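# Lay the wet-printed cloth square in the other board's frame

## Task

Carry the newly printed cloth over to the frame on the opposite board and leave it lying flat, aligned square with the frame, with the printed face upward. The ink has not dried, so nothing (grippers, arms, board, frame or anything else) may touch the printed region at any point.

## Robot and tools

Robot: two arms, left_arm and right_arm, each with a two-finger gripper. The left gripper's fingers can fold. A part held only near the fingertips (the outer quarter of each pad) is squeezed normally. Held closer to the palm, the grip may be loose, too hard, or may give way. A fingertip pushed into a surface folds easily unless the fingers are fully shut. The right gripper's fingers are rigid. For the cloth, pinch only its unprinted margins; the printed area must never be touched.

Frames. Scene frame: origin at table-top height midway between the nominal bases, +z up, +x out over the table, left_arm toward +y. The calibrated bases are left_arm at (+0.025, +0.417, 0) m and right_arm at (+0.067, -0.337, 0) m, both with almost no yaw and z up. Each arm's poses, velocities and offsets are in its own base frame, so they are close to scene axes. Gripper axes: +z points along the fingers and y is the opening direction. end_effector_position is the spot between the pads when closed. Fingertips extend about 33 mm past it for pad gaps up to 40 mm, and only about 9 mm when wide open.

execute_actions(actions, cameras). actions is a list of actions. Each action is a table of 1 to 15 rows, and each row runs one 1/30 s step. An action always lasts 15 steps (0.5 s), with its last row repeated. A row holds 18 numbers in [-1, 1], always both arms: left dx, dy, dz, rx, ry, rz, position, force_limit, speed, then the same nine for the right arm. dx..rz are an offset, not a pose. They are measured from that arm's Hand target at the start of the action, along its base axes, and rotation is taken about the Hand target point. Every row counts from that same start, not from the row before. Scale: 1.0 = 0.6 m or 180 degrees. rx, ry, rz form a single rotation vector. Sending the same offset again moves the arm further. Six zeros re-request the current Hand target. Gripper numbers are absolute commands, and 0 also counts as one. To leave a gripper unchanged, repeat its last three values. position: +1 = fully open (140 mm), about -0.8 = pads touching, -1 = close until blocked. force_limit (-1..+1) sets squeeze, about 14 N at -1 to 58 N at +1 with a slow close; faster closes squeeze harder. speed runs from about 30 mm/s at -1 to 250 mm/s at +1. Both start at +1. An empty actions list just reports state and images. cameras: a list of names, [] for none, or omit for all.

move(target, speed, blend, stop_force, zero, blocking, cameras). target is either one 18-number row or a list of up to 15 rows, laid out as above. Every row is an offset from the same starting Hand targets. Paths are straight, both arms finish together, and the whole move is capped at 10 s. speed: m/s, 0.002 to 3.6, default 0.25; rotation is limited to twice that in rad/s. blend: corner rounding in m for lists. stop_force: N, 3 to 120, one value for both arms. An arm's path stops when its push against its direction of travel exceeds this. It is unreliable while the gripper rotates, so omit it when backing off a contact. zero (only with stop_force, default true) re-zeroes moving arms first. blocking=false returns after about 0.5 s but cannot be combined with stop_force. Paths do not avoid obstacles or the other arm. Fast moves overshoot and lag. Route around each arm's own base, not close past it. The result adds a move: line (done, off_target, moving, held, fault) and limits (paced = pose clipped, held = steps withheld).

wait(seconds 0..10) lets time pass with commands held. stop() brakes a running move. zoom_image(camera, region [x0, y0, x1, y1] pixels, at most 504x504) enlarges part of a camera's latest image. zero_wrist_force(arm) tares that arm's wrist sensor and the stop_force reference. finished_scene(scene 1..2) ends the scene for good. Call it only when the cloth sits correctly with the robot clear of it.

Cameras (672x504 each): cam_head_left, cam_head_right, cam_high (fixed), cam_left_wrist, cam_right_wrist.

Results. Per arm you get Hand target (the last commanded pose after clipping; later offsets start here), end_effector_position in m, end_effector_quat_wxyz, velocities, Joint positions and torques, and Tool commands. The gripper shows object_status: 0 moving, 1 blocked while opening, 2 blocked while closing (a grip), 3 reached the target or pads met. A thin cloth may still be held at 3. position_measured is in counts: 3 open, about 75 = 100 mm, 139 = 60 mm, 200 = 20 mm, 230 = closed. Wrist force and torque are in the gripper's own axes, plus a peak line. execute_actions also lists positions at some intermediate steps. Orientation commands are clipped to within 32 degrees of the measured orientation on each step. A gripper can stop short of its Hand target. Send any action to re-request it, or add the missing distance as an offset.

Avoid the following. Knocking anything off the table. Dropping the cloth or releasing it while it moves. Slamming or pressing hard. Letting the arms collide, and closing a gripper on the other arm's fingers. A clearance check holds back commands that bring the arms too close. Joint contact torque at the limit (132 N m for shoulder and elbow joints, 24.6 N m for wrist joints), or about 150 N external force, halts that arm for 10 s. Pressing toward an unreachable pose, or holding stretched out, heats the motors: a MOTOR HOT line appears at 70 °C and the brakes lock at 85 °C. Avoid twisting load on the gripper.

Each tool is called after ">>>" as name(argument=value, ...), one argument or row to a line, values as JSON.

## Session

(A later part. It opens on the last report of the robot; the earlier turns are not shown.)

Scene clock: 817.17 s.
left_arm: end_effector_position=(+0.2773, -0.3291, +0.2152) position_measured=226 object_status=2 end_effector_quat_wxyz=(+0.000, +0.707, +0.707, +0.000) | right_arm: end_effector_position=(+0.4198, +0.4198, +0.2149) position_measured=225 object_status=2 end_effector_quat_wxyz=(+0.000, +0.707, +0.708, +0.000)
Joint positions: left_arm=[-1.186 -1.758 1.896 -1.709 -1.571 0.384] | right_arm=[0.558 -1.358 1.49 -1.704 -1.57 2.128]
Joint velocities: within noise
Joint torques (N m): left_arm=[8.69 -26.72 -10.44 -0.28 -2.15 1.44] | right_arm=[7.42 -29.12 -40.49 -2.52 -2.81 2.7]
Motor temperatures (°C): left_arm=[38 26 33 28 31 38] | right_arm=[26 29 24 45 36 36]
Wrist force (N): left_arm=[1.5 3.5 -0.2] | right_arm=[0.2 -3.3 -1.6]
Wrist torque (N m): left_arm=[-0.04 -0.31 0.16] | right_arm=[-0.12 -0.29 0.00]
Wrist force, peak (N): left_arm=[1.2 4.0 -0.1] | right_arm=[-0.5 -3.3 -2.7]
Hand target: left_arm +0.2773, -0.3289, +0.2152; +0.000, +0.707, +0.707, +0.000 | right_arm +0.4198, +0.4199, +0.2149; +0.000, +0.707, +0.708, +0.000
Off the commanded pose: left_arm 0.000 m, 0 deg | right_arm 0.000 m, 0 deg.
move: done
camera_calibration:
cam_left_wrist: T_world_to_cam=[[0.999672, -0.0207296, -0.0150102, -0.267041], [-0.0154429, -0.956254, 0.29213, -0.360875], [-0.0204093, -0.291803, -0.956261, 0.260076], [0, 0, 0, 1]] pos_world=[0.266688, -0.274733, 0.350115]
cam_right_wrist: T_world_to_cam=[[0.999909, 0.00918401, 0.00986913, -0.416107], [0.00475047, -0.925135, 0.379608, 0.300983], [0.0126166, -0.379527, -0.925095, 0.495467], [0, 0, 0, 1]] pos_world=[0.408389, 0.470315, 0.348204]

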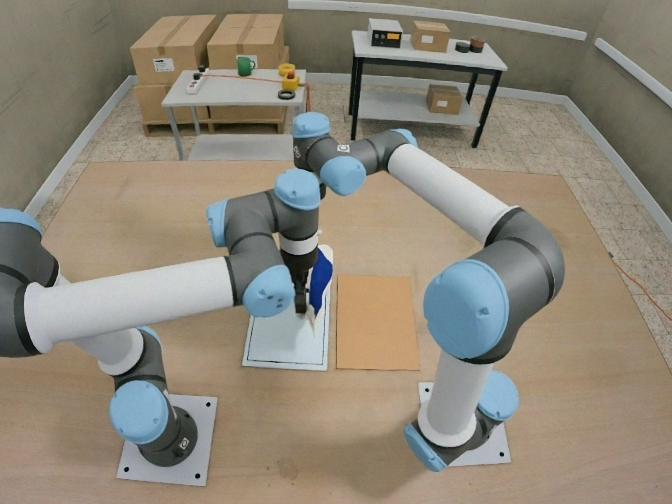

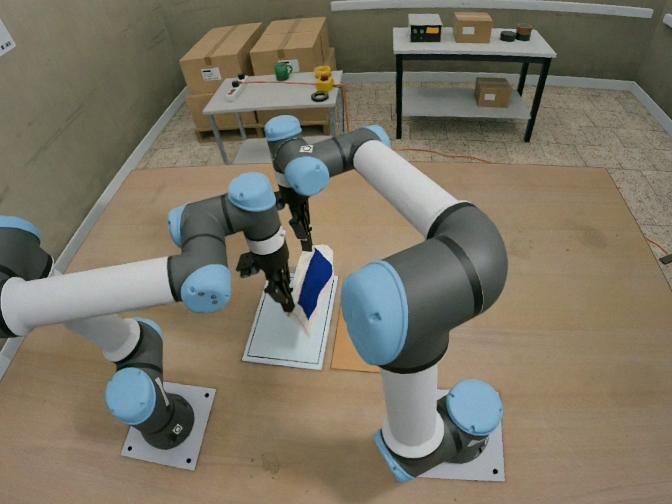

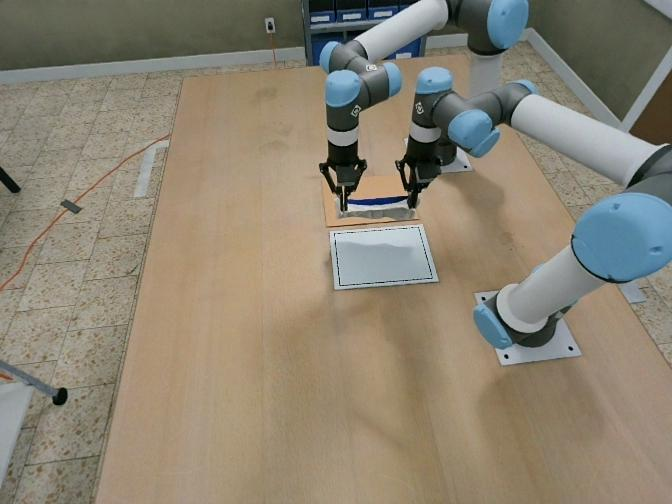

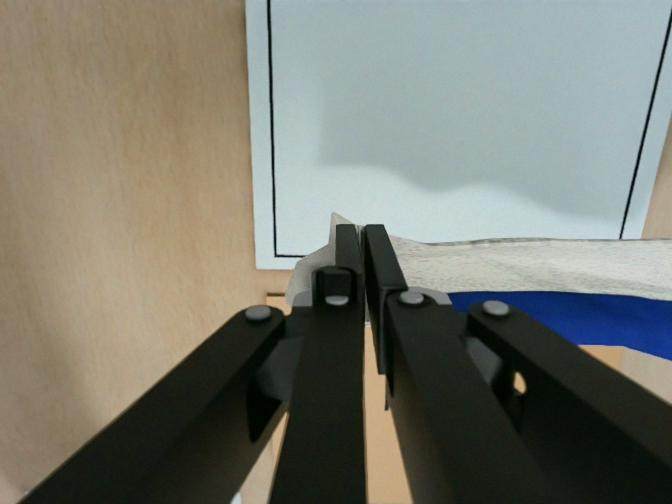

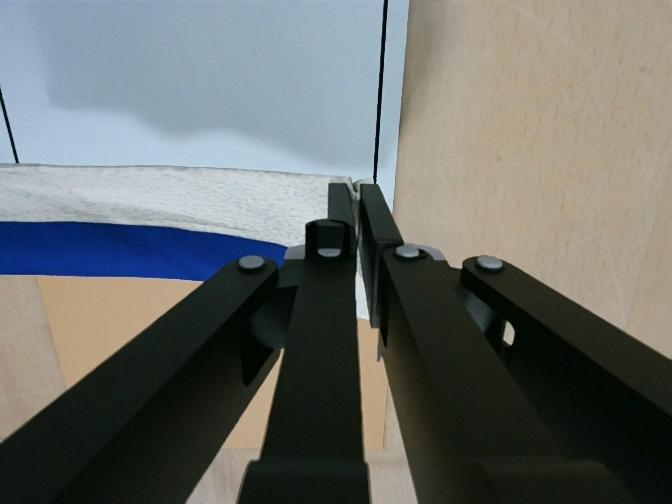

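>>> move(
  target=[
    [-0.0016,0.0158,-0.045,0,0,0,-1,0,-1,-0.0019,0.0166,-0.045,0,0,0,-1,0,-1],
    [-0.0078,0.0762,-0.068,0,0,0,-1,0,-1,-0.009,0.0801,-0.068,0,0,0,-1,0,-1],
    [-0.0135,0.1317,-0.115,0,0,0,-1,0,-1,-0.0156,0.1384,-0.115,0,0,0,-1,0,-1],
  ],
  speed=0.05,
  blend=0.008,
)

>>> zoom_image(
  camera="cam_head_right",
  region=[220, 220, 370, 380],
)

>>> zoom_image(
  camera="cam_high",
  region=[310, 150, 450, 300],
)

Scene clock: 834.17 s.
left_arm: end_effector_position=(+0.2692, -0.2500, +0.1463) position_measured=226 object_status=2 end_effector_quat_wxyz=(+0.000, +0.707, +0.707, +0.000) | right_arm: end_effector_position=(+0.4104, +0.5029, +0.1460) position_measured=225 object_status=2 end_effector_quat_wxyz=(+0.000, +0.707, +0.708, +0.000)
Joint positions: left_arm=[-1.12 -1.893 2.173 -1.851 -1.571 0.45] | right_arm=[0.679 -1.194 1.454 -1.831 -1.57 2.249]
Joint velocities: within noise
Joint torques (N m): left_arm=[8.21 -20.68 -9.54 -3.88 -1.12 1.59] | right_arm=[5.7 -35.43 -40.04 -5.39 -2.9 2.75]
Motor temperatures (°C): left_arm=[38 26 33 28 31 38] | right_arm=[26 29 24 45 36 36]
Wrist force (N): left_arm=[1.4 3.8 -0.4] | right_arm=[0.2 -3.1 -1.9]
Wrist torque (N m): left_arm=[0.01 -0.30 0.15] | right_arm=[-0.09 -0.31 -0.01]
Wrist force, peak (N): left_arm=[1.8 3.8 -0.1] | right_arm=[0.3 -3.6 -2.5]
Hand target: left_arm +0.2692, -0.2499, +0.1462; +0.000, +0.707, +0.707, +0.000 | right_arm +0.4104, +0.5030, +0.1459; +0.000, +0.707, +0.708, +0.000
Off the commanded pose: left_arm 0.000 m, 0 deg | right_arm 0.000 m, 0 deg.
move: done
camera_calibration:
cam_left_wrist: T_world_to_cam=[[0.999672, -0.0207296, -0.0150102, -0.25834], [-0.0154429, -0.956254, 0.29213, -0.265203], [-0.0204093, -0.291803, -0.956261, 0.21701], [0, 0, 0, 1]] pos_world=[0.258588, -0.195633, 0.281115]
cam_right_wrist: T_world_to_cam=[[0.999909, 0.00918473, 0.00986922, -0.406792], [0.00474946, -0.925086, 0.379729, 0.404001], [0.0126176, -0.379648, -0.925045, 0.463437], [0, 0, 0, 1]] pos_world=[0.398989, 0.553414, 0.279305]

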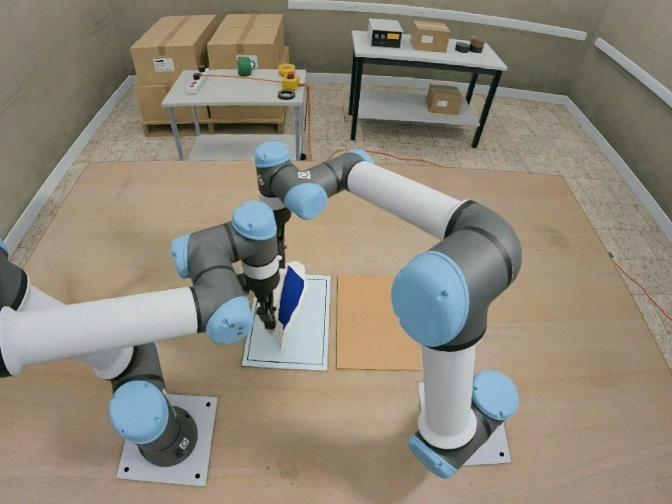

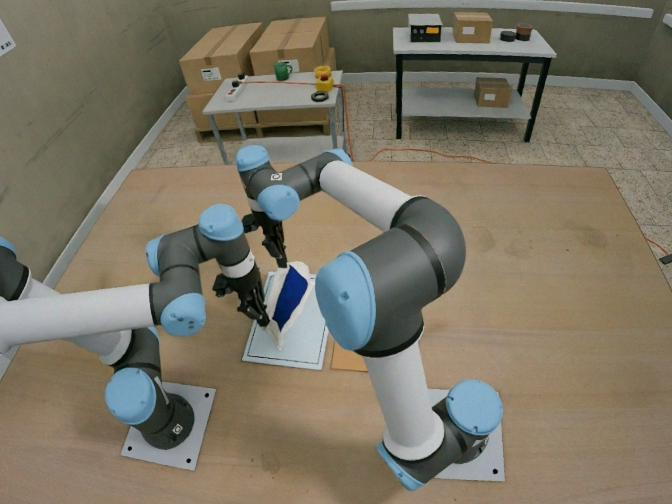

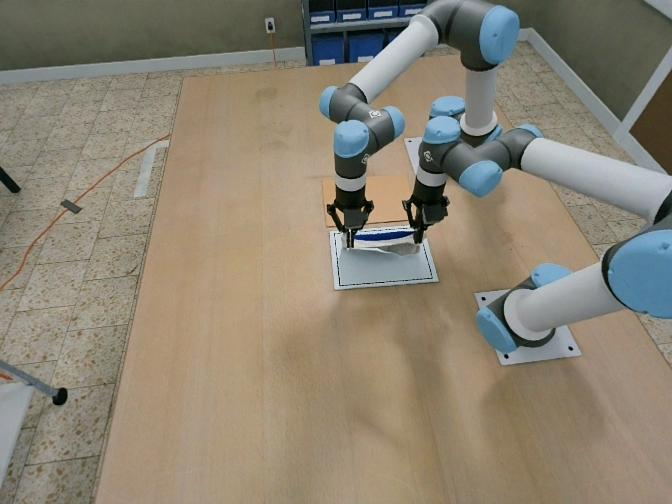

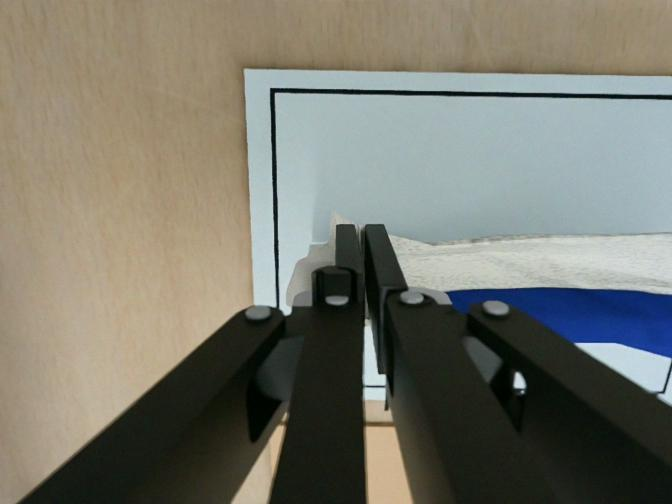

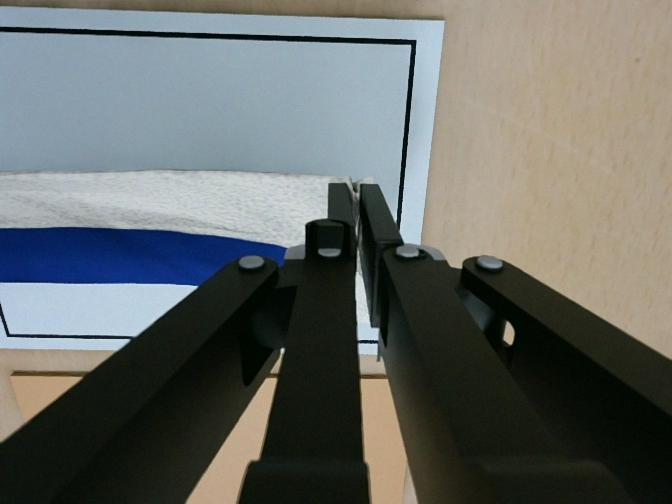

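Scaled by 3.150.

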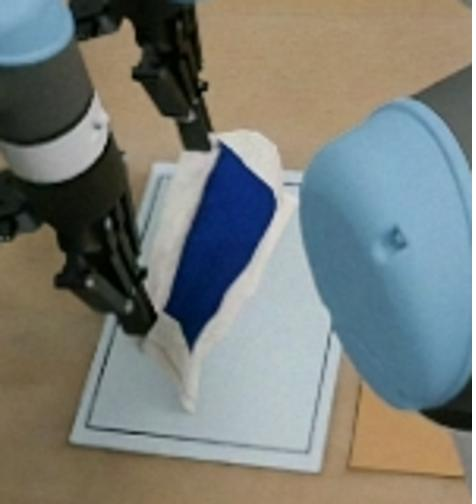

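Scaled by 3.360.

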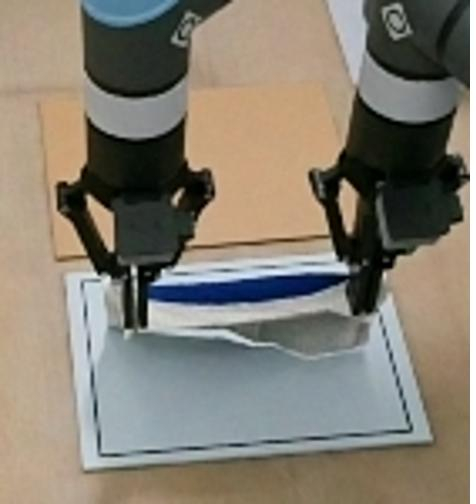

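>>> move(
  target=[
    [0,0,0.12,0,0,0,-1,0,-1,0,0,0.12,0,0,0,-1,0,-1],
    [0.0207,-0.203,0.12,0,0,0,-1,0,-1,0.0242,-0.2133,0.12,0,0,0,-1,0,-1],
  ],
  speed=0.08,
  cameras=["cam_head_left","cam_head_right","cam_high"],
)

>>> zoom_image(
  camera="cam_head_right",
  region=[250, 220, 400, 380],
)

>>> zoom_image(
  camera="cam_high",
  region=[310, 150, 450, 300],
)

Scene clock: 879.87 s.
left_arm: end_effector_position=(+0.2816, -0.3716, +0.2182) position_measured=226 object_status=2 end_effector_quat_wxyz=(+0.000, +0.707, +0.707, +0.000) | right_arm: end_effector_position=(+0.4249, +0.3751, +0.2179) position_measured=225 object_status=2 end_effector_quat_wxyz=(+0.000, +0.707, +0.708, +0.000)
Joint positions: left_arm=[-1.212 -1.668 1.812 -1.715 -1.571 0.358] | right_arm=[0.485 -1.423 1.561 -1.709 -1.57 2.055]
Joint velocities: within noise
Joint torques (N m): left_arm=[-7.35 -6.48 -36.99 -3.8 0.62 -1.82] | right_arm=[-7.64 -40.79 -12.65 -5.47 1.82 -2.44]
Motor temperatures (°C): left_arm=[38 26 33 28 31 38] | right_arm=[26 29 24 45 36 36]
Wrist force (N): left_arm=[1.2 3.5 -0.5] | right_arm=[0.3 -3.5 -2.2]
Wrist torque (N m): left_arm=[0.00 -0.28 0.16] | right_arm=[-0.14 -0.30 0.00]
Wrist force, peak (N): left_arm=[1.5 4.0 -0.3] | right_arm=[1.0 -3.8 -2.9]
Hand target: left_arm +0.2816, -0.3717, +0.2182; +0.000, +0.707, +0.707, +0.000 | right_arm +0.4249, +0.3750, +0.2179; +0.000, +0.707, +0.708, +0.000
Off the commanded pose: left_arm 0.000 m, 0 deg | right_arm 0.000 m, 0 deg.
move: done
Images, in order (width x height): cam_head_left 672x504, cam_head_right 672x504, cam_high 672x504.

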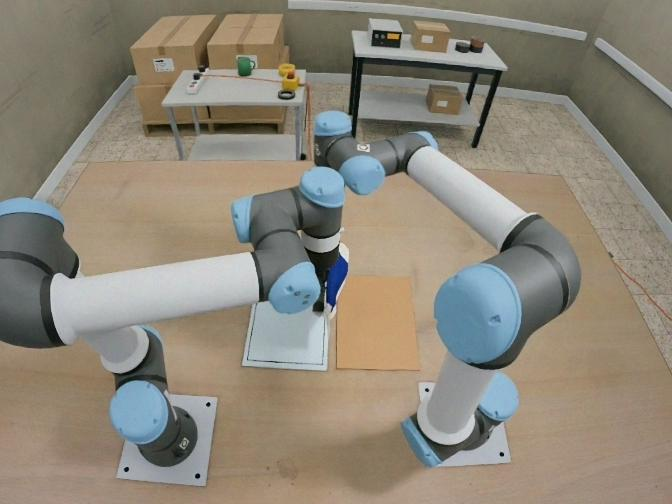

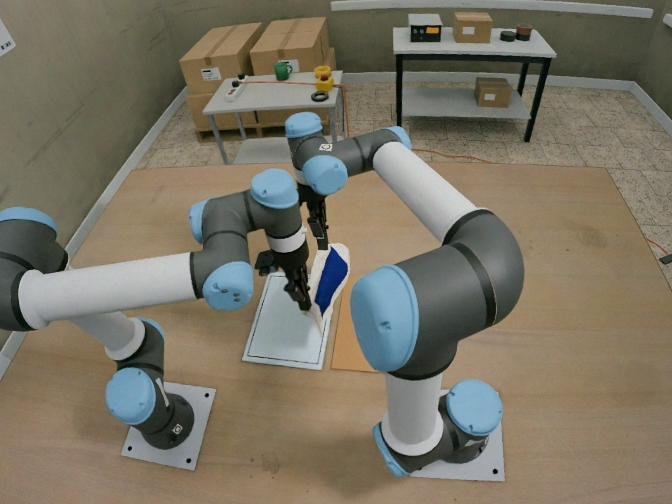

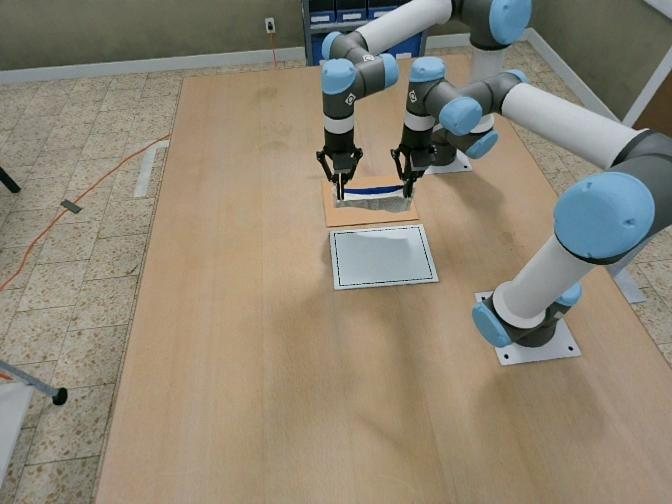

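Scaled by 3.150.

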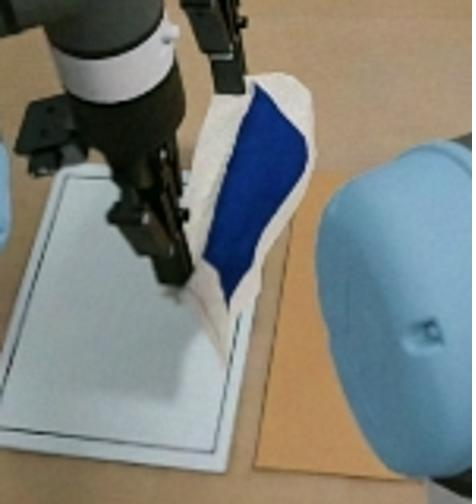

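Scaled by 3.360.

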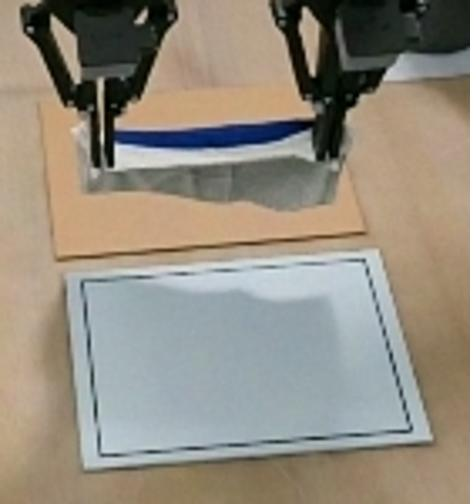

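>>> move(
  target=[
    [-0.0024,0.0238,-0.05,0,0,0,-1,0,-1,-0.0028,0.025,-0.05,0,0,0,-1,0,-1],
    [-0.0089,0.0873,-0.0667,0,0,0,-1,0,-1,-0.0104,0.0917,-0.0667,0,0,0,-1,0,-1],
    [-0.0154,0.1507,-0.1133,0,0,0,-1,0,-1,-0.0179,0.1583,-0.1133,0,0,0,-1,0,-1],
  ],
  speed=0.07,
  blend=0.008,
)

>>> zoom_image(
  camera="cam_head_right",
  region=[230, 220, 380, 380],
)

>>> zoom_image(
  camera="cam_high",
  region=[310, 150, 450, 300],
)

Scene clock: 891.40 s.
left_arm: end_effector_position=(+0.2724, -0.2814, +0.1503) position_measured=226 object_status=2 end_effector_quat_wxyz=(+0.000, +0.707, +0.707, +0.000) | right_arm: end_effector_position=(+0.4142, +0.4699, +0.1500) position_measured=225 object_status=2 end_effector_quat_wxyz=(+0.000, +0.707, +0.708, +0.000)
Joint positions: left_arm=[-1.149 -1.826 2.117 -1.862 -1.571 0.421] | right_arm=[0.633 -1.25 1.52 -1.841 -1.57 2.203]
Joint velocities: within noise
Joint torques (N m): left_arm=[6.66 -21.95 -9.68 -4.04 -0.02 1.71] | right_arm=[7.06 -32.48 -40.07 -5.25 -2.3 2.67]
Motor temperatures (°C): left_arm=[38 26 33 28 31 38] | right_arm=[26 29 24 45 36 36]
Wrist force (N): left_arm=[1.5 3.5 -0.7] | right_arm=[0.1 -3.4 -2.2]
Wrist torque (N m): left_arm=[-0.02 -0.33 0.15] | right_arm=[-0.11 -0.32 -0.02]
Wrist force, peak (N): left_arm=[1.9 3.8 0.1] | right_arm=[0.4 -3.7 -2.4]
Hand target: left_arm +0.2723, -0.2813, +0.1503; +0.000, +0.707, +0.707, +0.000 | right_arm +0.4142, +0.4700, +0.1499; +0.000, +0.707, +0.708, +0.000
Off the commanded pose: left_arm 0.000 m, 0 deg | right_arm 0.000 m, 0 deg.
move: done
camera_calibration:
cam_left_wrist: T_world_to_cam=[[0.999672, -0.0207296, -0.0150102, -0.262128], [-0.0154429, -0.956254, 0.29213, -0.296378], [-0.0204093, -0.291803, -0.956261, 0.211834], [0, 0, 0, 1]] pos_world=[0.261788, -0.227033, 0.285215]
cam_right_wrist: T_world_to_cam=[[0.999909, 0.00918473, 0.00986922, -0.410328], [0.00474946, -0.925086, 0.379729, 0.371936], [0.0126176, -0.379648, -0.925045, 0.454561], [0, 0, 0, 1]] pos_world=[0.402789, 0.520414, 0.283305]

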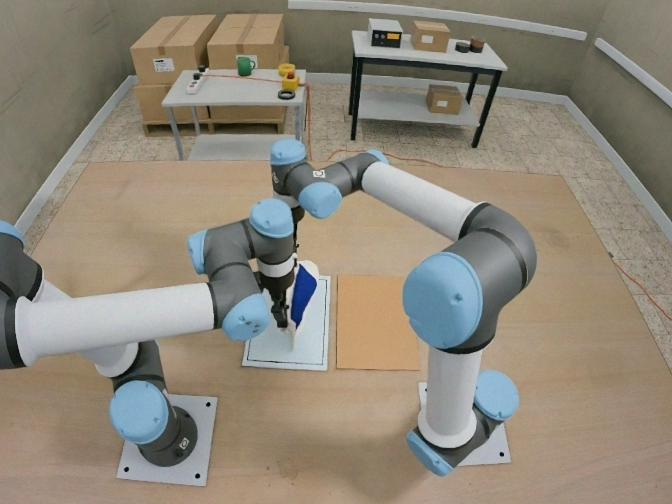

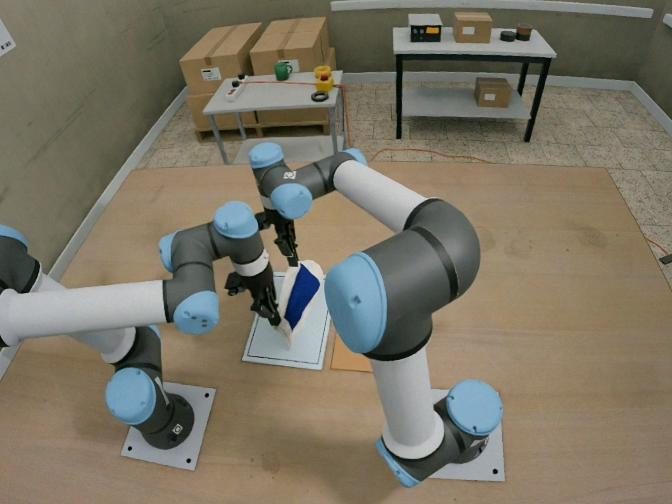

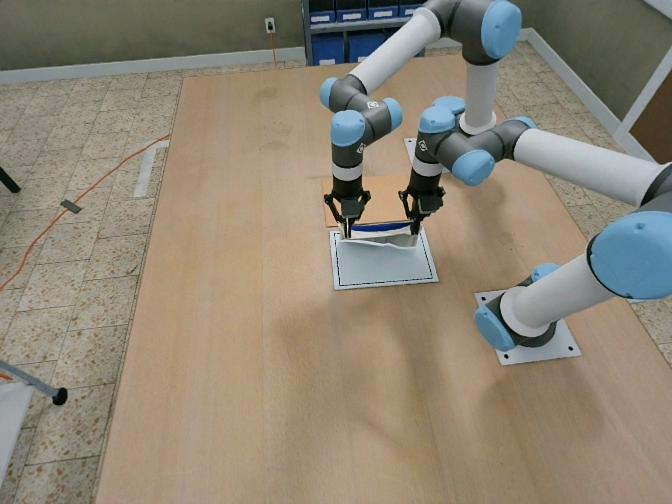

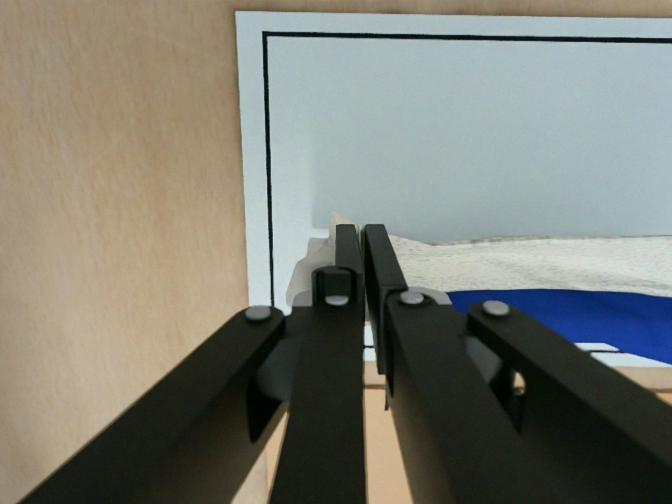

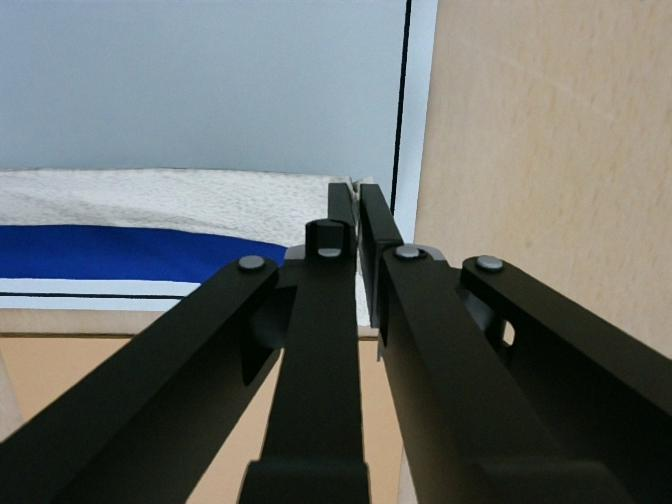

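Scaled by 3.150.

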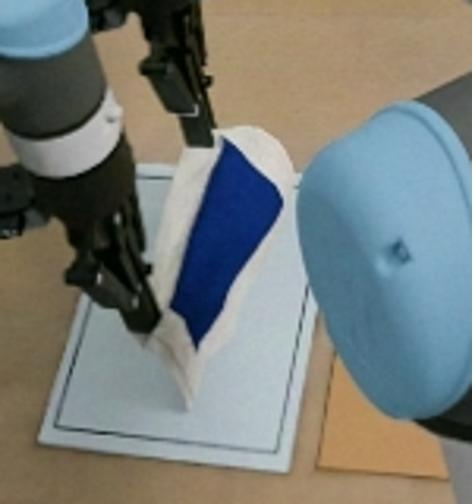

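Scaled by 3.360.

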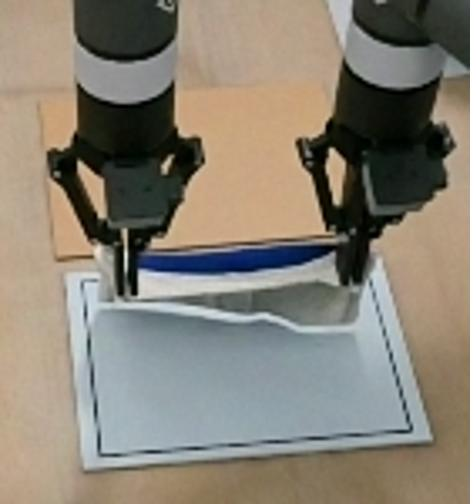

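>>> move(
  target=[
    [0,0,0.12,0,0,0,-1,0,-1,0,0,0.12,0,0,0,-1,0,-1],
    [0.0213,-0.1983,0.12,0,0,0,-1,0,-1,0.0235,-0.2083,0.12,0,0,0,-1,0,-1],
  ],
  speed=0.1,
  cameras=["cam_head_left","cam_head_right","cam_high"],
)

>>> zoom_image(
  camera="cam_head_right",
  region=[250, 220, 400, 380],
)

>>> zoom_image(
  camera="cam_head_left",
  region=[260, 230, 410, 390],
)

>>> zoom_image(
  camera="cam_high",
  region=[310, 150, 450, 300],
)

Scene clock: 921.53 s.
left_arm: end_effector_position=(+0.2851, -0.4002, +0.2223) position_measured=226 object_status=2 end_effector_quat_wxyz=(+0.000, +0.707, +0.707, +0.000) | right_arm: end_effector_position=(+0.4283, +0.3451, +0.2219) position_measured=225 object_status=2 end_effector_quat_wxyz=(+0.000, +0.707, +0.708, +0.000)
Joint positions: left_arm=[-1.227 -1.607 1.745 -1.71 -1.571 0.344] | right_arm=[0.433 -1.464 1.598 -1.704 -1.57 2.003]
Joint velocities: within noise
Joint torques (N m): left_arm=[-8.09 -9.13 -35.73 -0.98 0.1 -1.7] | right_arm=[-5.91 -38.91 -12.98 -5.59 1.94 -2.34]
Motor temperatures (°C): left_arm=[38 26 33 28 31 38] | right_arm=[26 29 24 45 36 36]
Wrist force (N): left_arm=[1.1 3.6 -0.5] | right_arm=[0.4 -3.0 -2.3]
Wrist torque (N m): left_arm=[0.03 -0.26 0.16] | right_arm=[-0.05 -0.30 0.00]
Wrist force, peak (N): left_arm=[2.6 3.6 -1.2] | right_arm=[1.1 -3.3 -3.1]
Hand target: left_arm +0.2851, -0.4003, +0.2223; +0.000, +0.707, +0.707, +0.000 | right_arm +0.4283, +0.3450, +0.2219; +0.000, +0.707, +0.708, +0.000
Off the commanded pose: left_arm 0.000 m, 0 deg | right_arm 0.000 m, 0 deg.
move: done
Images, in order (width x height): cam_head_left 672x504, cam_head_right 672x504, cam_high 672x504.

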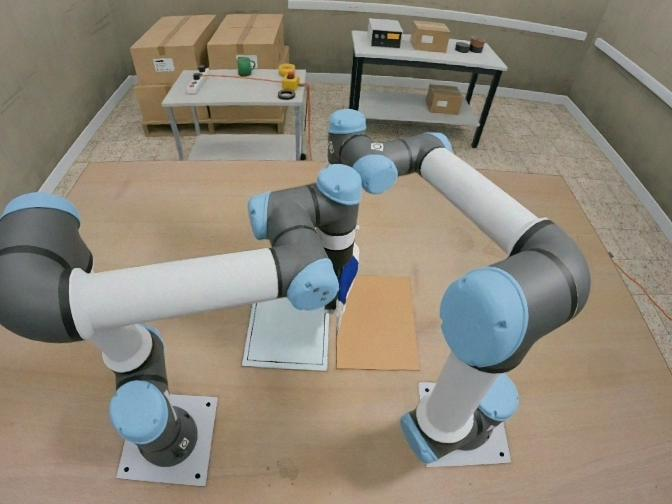

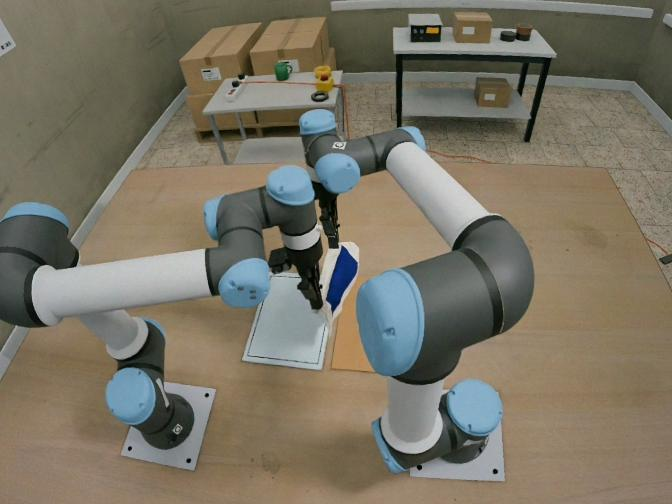

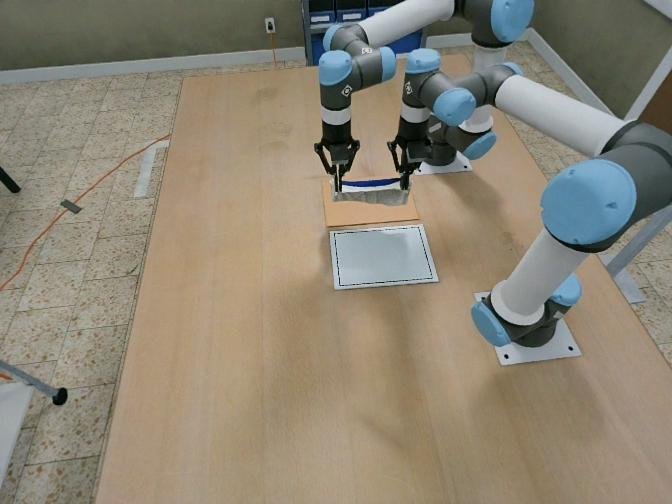

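Scaled by 3.150.

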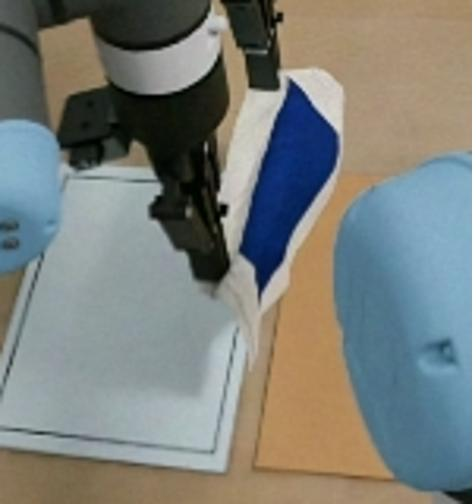

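Scaled by 3.150.

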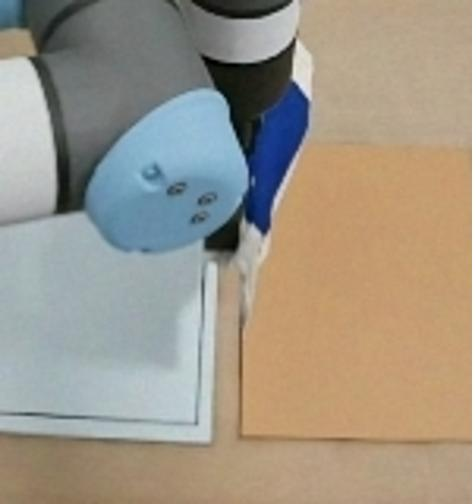

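Scaled by 3.360.

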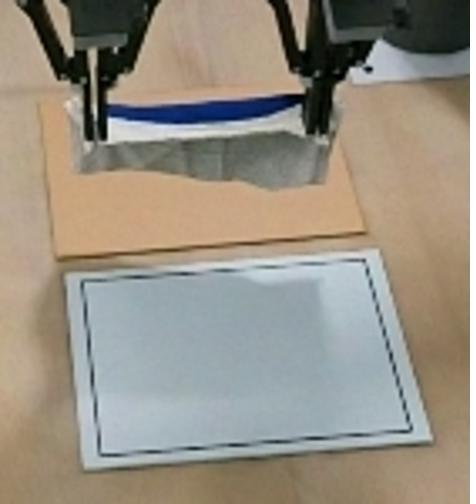

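>>> move(
  target=[
    [0.0026,-0.0238,-0.0533,0,0,0,-1,0,-1,0.0028,-0.025,-0.0533,0,0,0,-1,0,-1],
    [-0.0034,0.0317,-0.06,0,0,0,-1,0,-1,-0.0038,0.0333,-0.06,0,0,0,-1,0,-1],
    [-0.0102,0.0952,-0.0833,0,0,0,-1,0,-1,-0.0113,0.1,-0.0833,0,0,0,-1,0,-1],
  ],
  speed=0.06,
)

>>> zoom_image(
  camera="cam_head_right",
  region=[250, 220, 400, 380],
)

>>> zoom_image(
  camera="cam_head_left",
  region=[240, 230, 390, 390],
)

>>> zoom_image(
  camera="cam_high",
  region=[310, 150, 450, 300],
)

Scene clock: 938.90 s.
left_arm: end_effector_position=(+0.2790, -0.3433, +0.1723) position_measured=226 object_status=2 end_effector_quat_wxyz=(+0.000, +0.707, +0.707, +0.000) | right_arm: end_effector_position=(+0.4215, +0.4049, +0.1720) position_measured=225 object_status=2 end_effector_quat_wxyz=(+0.000, +0.707, +0.708, +0.000)
Joint positions: left_arm=[-1.194 -1.706 1.964 -1.83 -1.571 0.376] | right_arm=[0.535 -1.361 1.605 -1.816 -1.57 2.104]
Joint velocities: within noise
Joint torques (N m): left_arm=[8.55 -28.27 -11.43 -3.91 -1.58 1.57] | right_arm=[6.37 -28.4 -41.12 -5.54 -2.04 2.74]
Motor temperatures (°C): left_arm=[38 26 33 28 31 38] | right_arm=[26 29 24 45 36 36]
Wrist force (N): left_arm=[1.4 3.6 -0.4] | right_arm=[0.4 -3.2 -1.8]
Wrist torque (N m): left_arm=[0.00 -0.30 0.16] | right_arm=[-0.11 -0.34 -0.01]
Wrist force, peak (N): left_arm=[1.6 3.8 0.0] | right_arm=[0.0 -3.4 -2.6]
Hand target: left_arm +0.2790, -0.3432, +0.1723; +0.000, +0.707, +0.707, +0.000 | right_arm +0.4215, +0.4050, +0.1720; +0.000, +0.707, +0.708, +0.000
Off the commanded pose: left_arm 0.000 m, 0 deg | right_arm 0.000 m, 0 deg.
move: done
camera_calibration:
cam_left_wrist: T_world_to_cam=[[0.999672, -0.0207296, -0.0150102, -0.269779], [-0.0154429, -0.956254, 0.29213, -0.361893], [-0.0204093, -0.291803, -0.956261, 0.214946], [0, 0, 0, 1]] pos_world=[0.268488, -0.288933, 0.307215]
cam_right_wrist: T_world_to_cam=[[0.999909, 0.00918436, 0.0098678, -0.417247], [0.00475013, -0.9251, 0.379694, 0.303433], [0.0126159, -0.379613, -0.925059, 0.450132], [0, 0, 0, 1]] pos_world=[0.410089, 0.455414, 0.305305]

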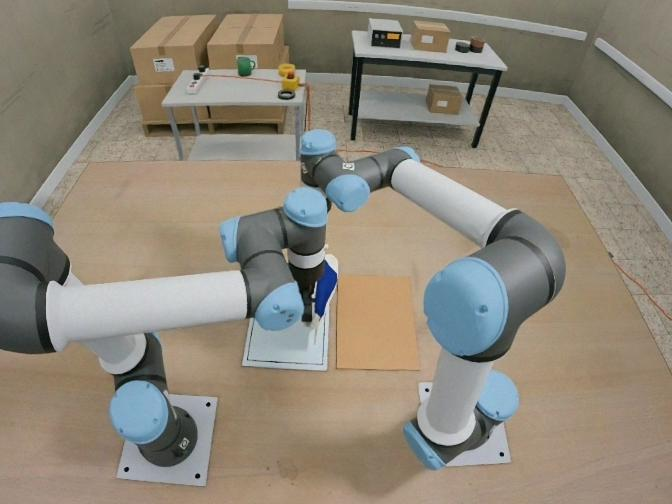

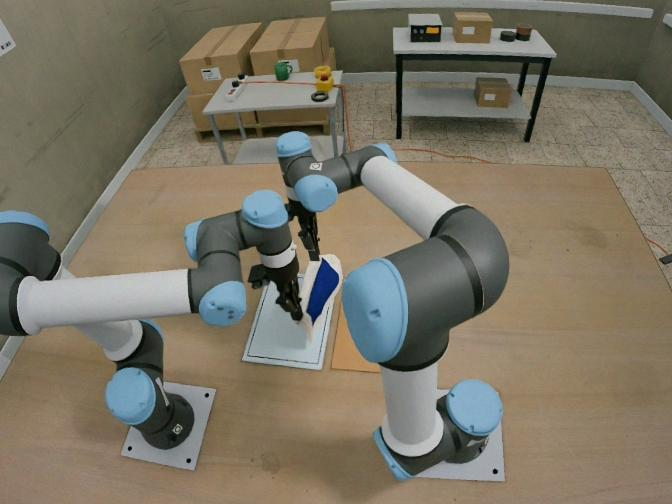

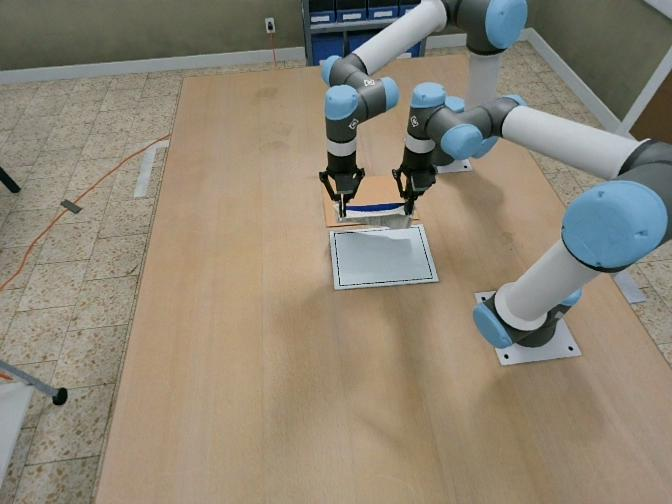

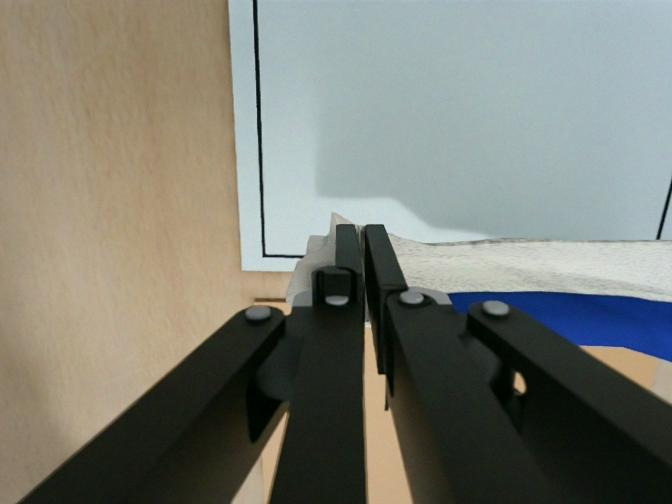

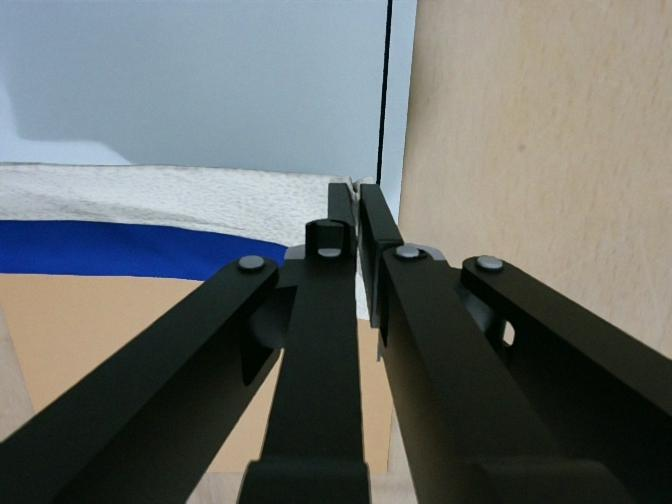

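Scaled by 3.150.

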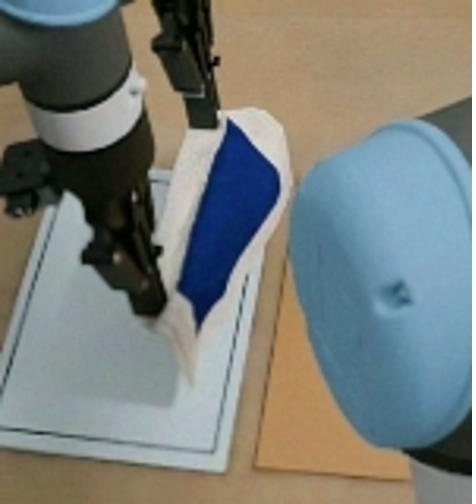

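Scaled by 3.150.

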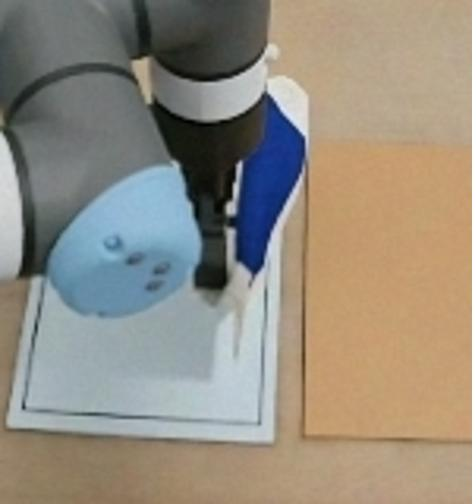

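Scaled by 3.360.

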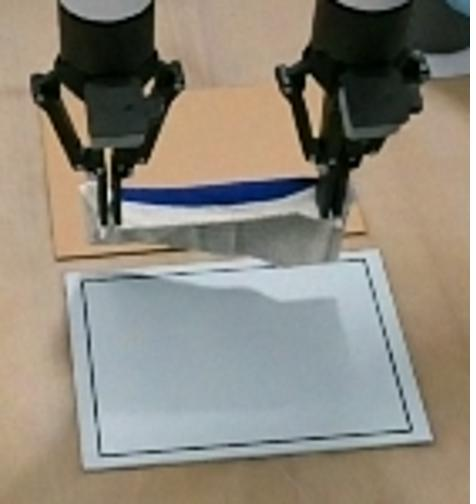

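>>> move(
  target=[
    [0,0,0.0833,0,0,0,-1,0,-1,0,0,0.0833,0,0,0,-1,0,-1],
    [0.0417,-0.5845,0.0833,0,0,0,-1,0,-1,0.0558,-0.575,0.0833,0,0,0,-1,0,-1],
  ],
  speed=0.12,
)

>>> zoom_image(
  camera="cam_head_right",
  region=[270, 220, 440, 390],
)

>>> zoom_image(
  camera="cam_high",
  region=[310, 90, 450, 240],
)

Scene clock: 976.00 s.
left_arm: end_effector_position=(+0.2877, -0.4717, +0.2222) position_measured=226 object_status=2 end_effector_quat_wxyz=(+0.001, +0.707, +0.707, +0.000) | right_arm: end_effector_position=(+0.4363, +0.2522, +0.2219) position_measured=225 object_status=2 end_effector_quat_wxyz=(+0.000, +0.707, +0.708, +0.000)
Joint positions: left_arm=[-1.267 -1.46 1.592 -1.705 -1.57 0.303] | right_arm=[0.256 -1.576 1.715 -1.71 -1.57 1.825]
Joint velocities: within noise
Joint torques (N m): left_arm=[6.66 -38.75 -13.66 -3.85 -0.93 1.65] | right_arm=[-6.39 -34.25 -13.35 -5.64 1.79 -2.42]
Motor temperatures (°C): left_arm=[38 26 32 28 31 38] | right_arm=[26 29 24 45 36 36]
Wrist force (N): left_arm=[0.9 3.7 -0.2] | right_arm=[0.4 -3.9 -2.5]
Wrist torque (N m): left_arm=[-0.04 -0.32 0.16] | right_arm=[-0.17 -0.23 0.03]
Wrist force, peak (N): left_arm=[-4.2 3.8 0.1] | right_arm=[0.4 -3.9 -2.5]
Hand target: left_arm +0.2877, -0.4716, +0.2222; +0.001, +0.707, +0.707, +0.000 (not the last commanded pose) | right_arm +0.4363, +0.2521, +0.2219; +0.000, +0.707, +0.708, +0.000 (not the last commanded pose)
Off the commanded pose: left_arm 0.223 m, 0 deg | right_arm 0.193 m, 0 deg.
move: held (left_arm; a check stopped the path), off_target (right_arm; braked when a check withheld steps of left_arm); path passed 1 of 2 targets; limits=held
pose unreachable (left arm): on one or more control steps of this call, first in action 0 (counted from 0), this arm could not follow its commanded pose, so it was not sent that pose on those steps. It may still have moved: this result reports where it is.
cause: moving toward the commanded pose would bring a part of the arm too close to another arm (a part of this arm just beyond joint 5 (wrist 2) and a part of the right arm just beyond its joint 4 (wrist 1)).
camera_calibration:
cam_left_wrist: T_world_to_cam=[[0.999678, -0.0208798, -0.0144162, -0.280565], [-0.0157349, -0.955881, 0.293333, -0.499158], [-0.019905, -0.293012, -0.955901, 0.224437], [0, 0, 0, 1]] pos_world=[0.277088, -0.417231, 0.356914]
cam_right_wrist: T_world_to_cam=[[0.999909, 0.00918473, 0.00986922, -0.431236], [0.00474946, -0.925086, 0.379729, 0.143137], [0.0126176, -0.379648, -0.925045, 0.438143], [0, 0, 0, 1]] pos_world=[0.424989, 0.302714, 0.355205]

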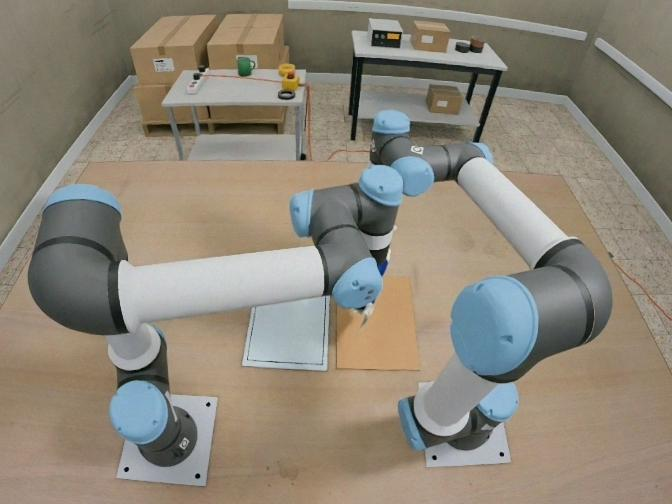

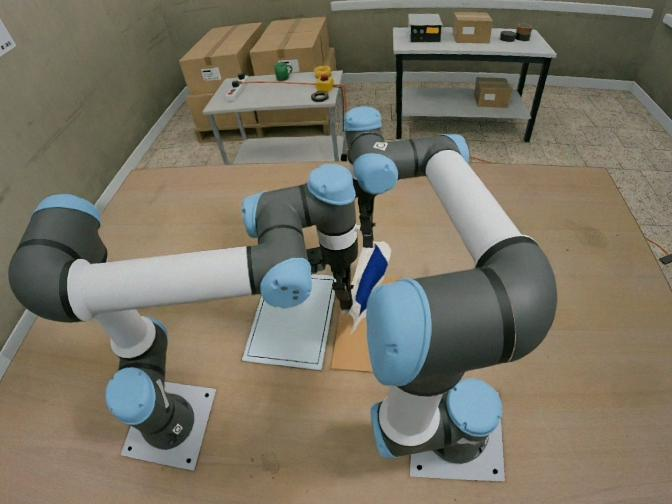

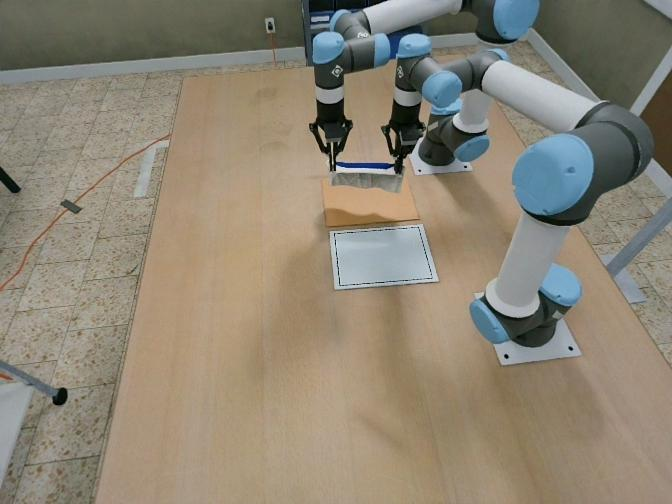

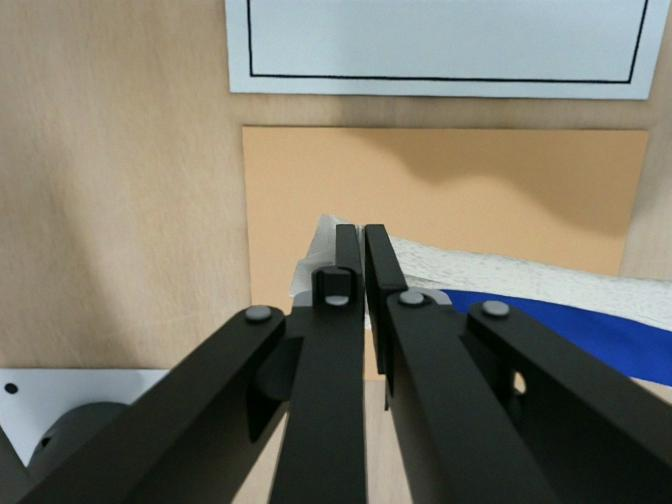

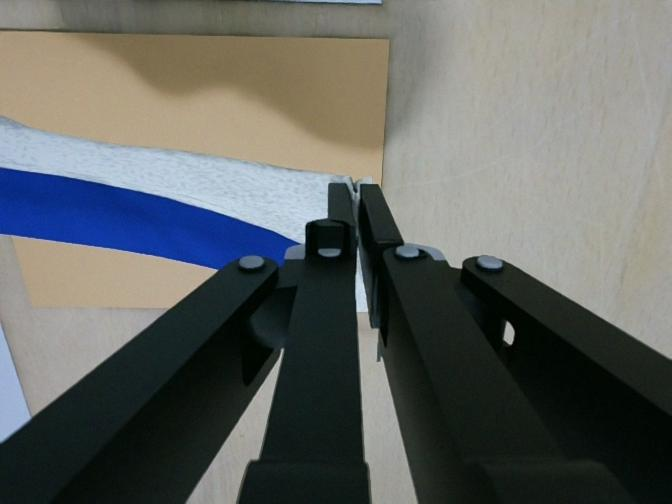

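Scaled by 2.965.

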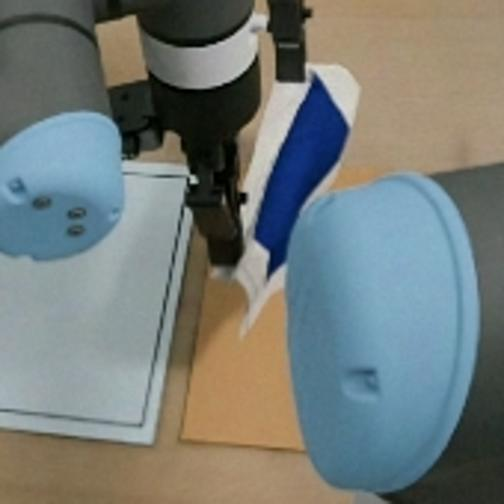

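Scaled by 3.360.

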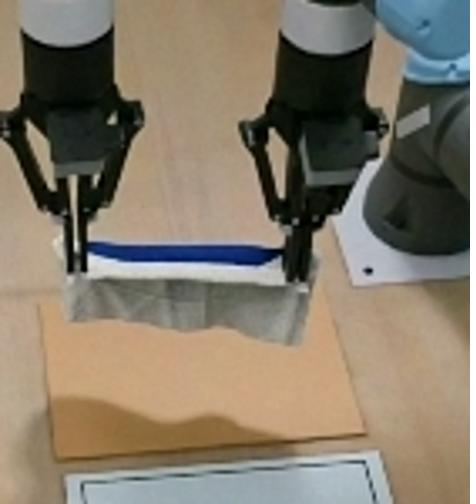

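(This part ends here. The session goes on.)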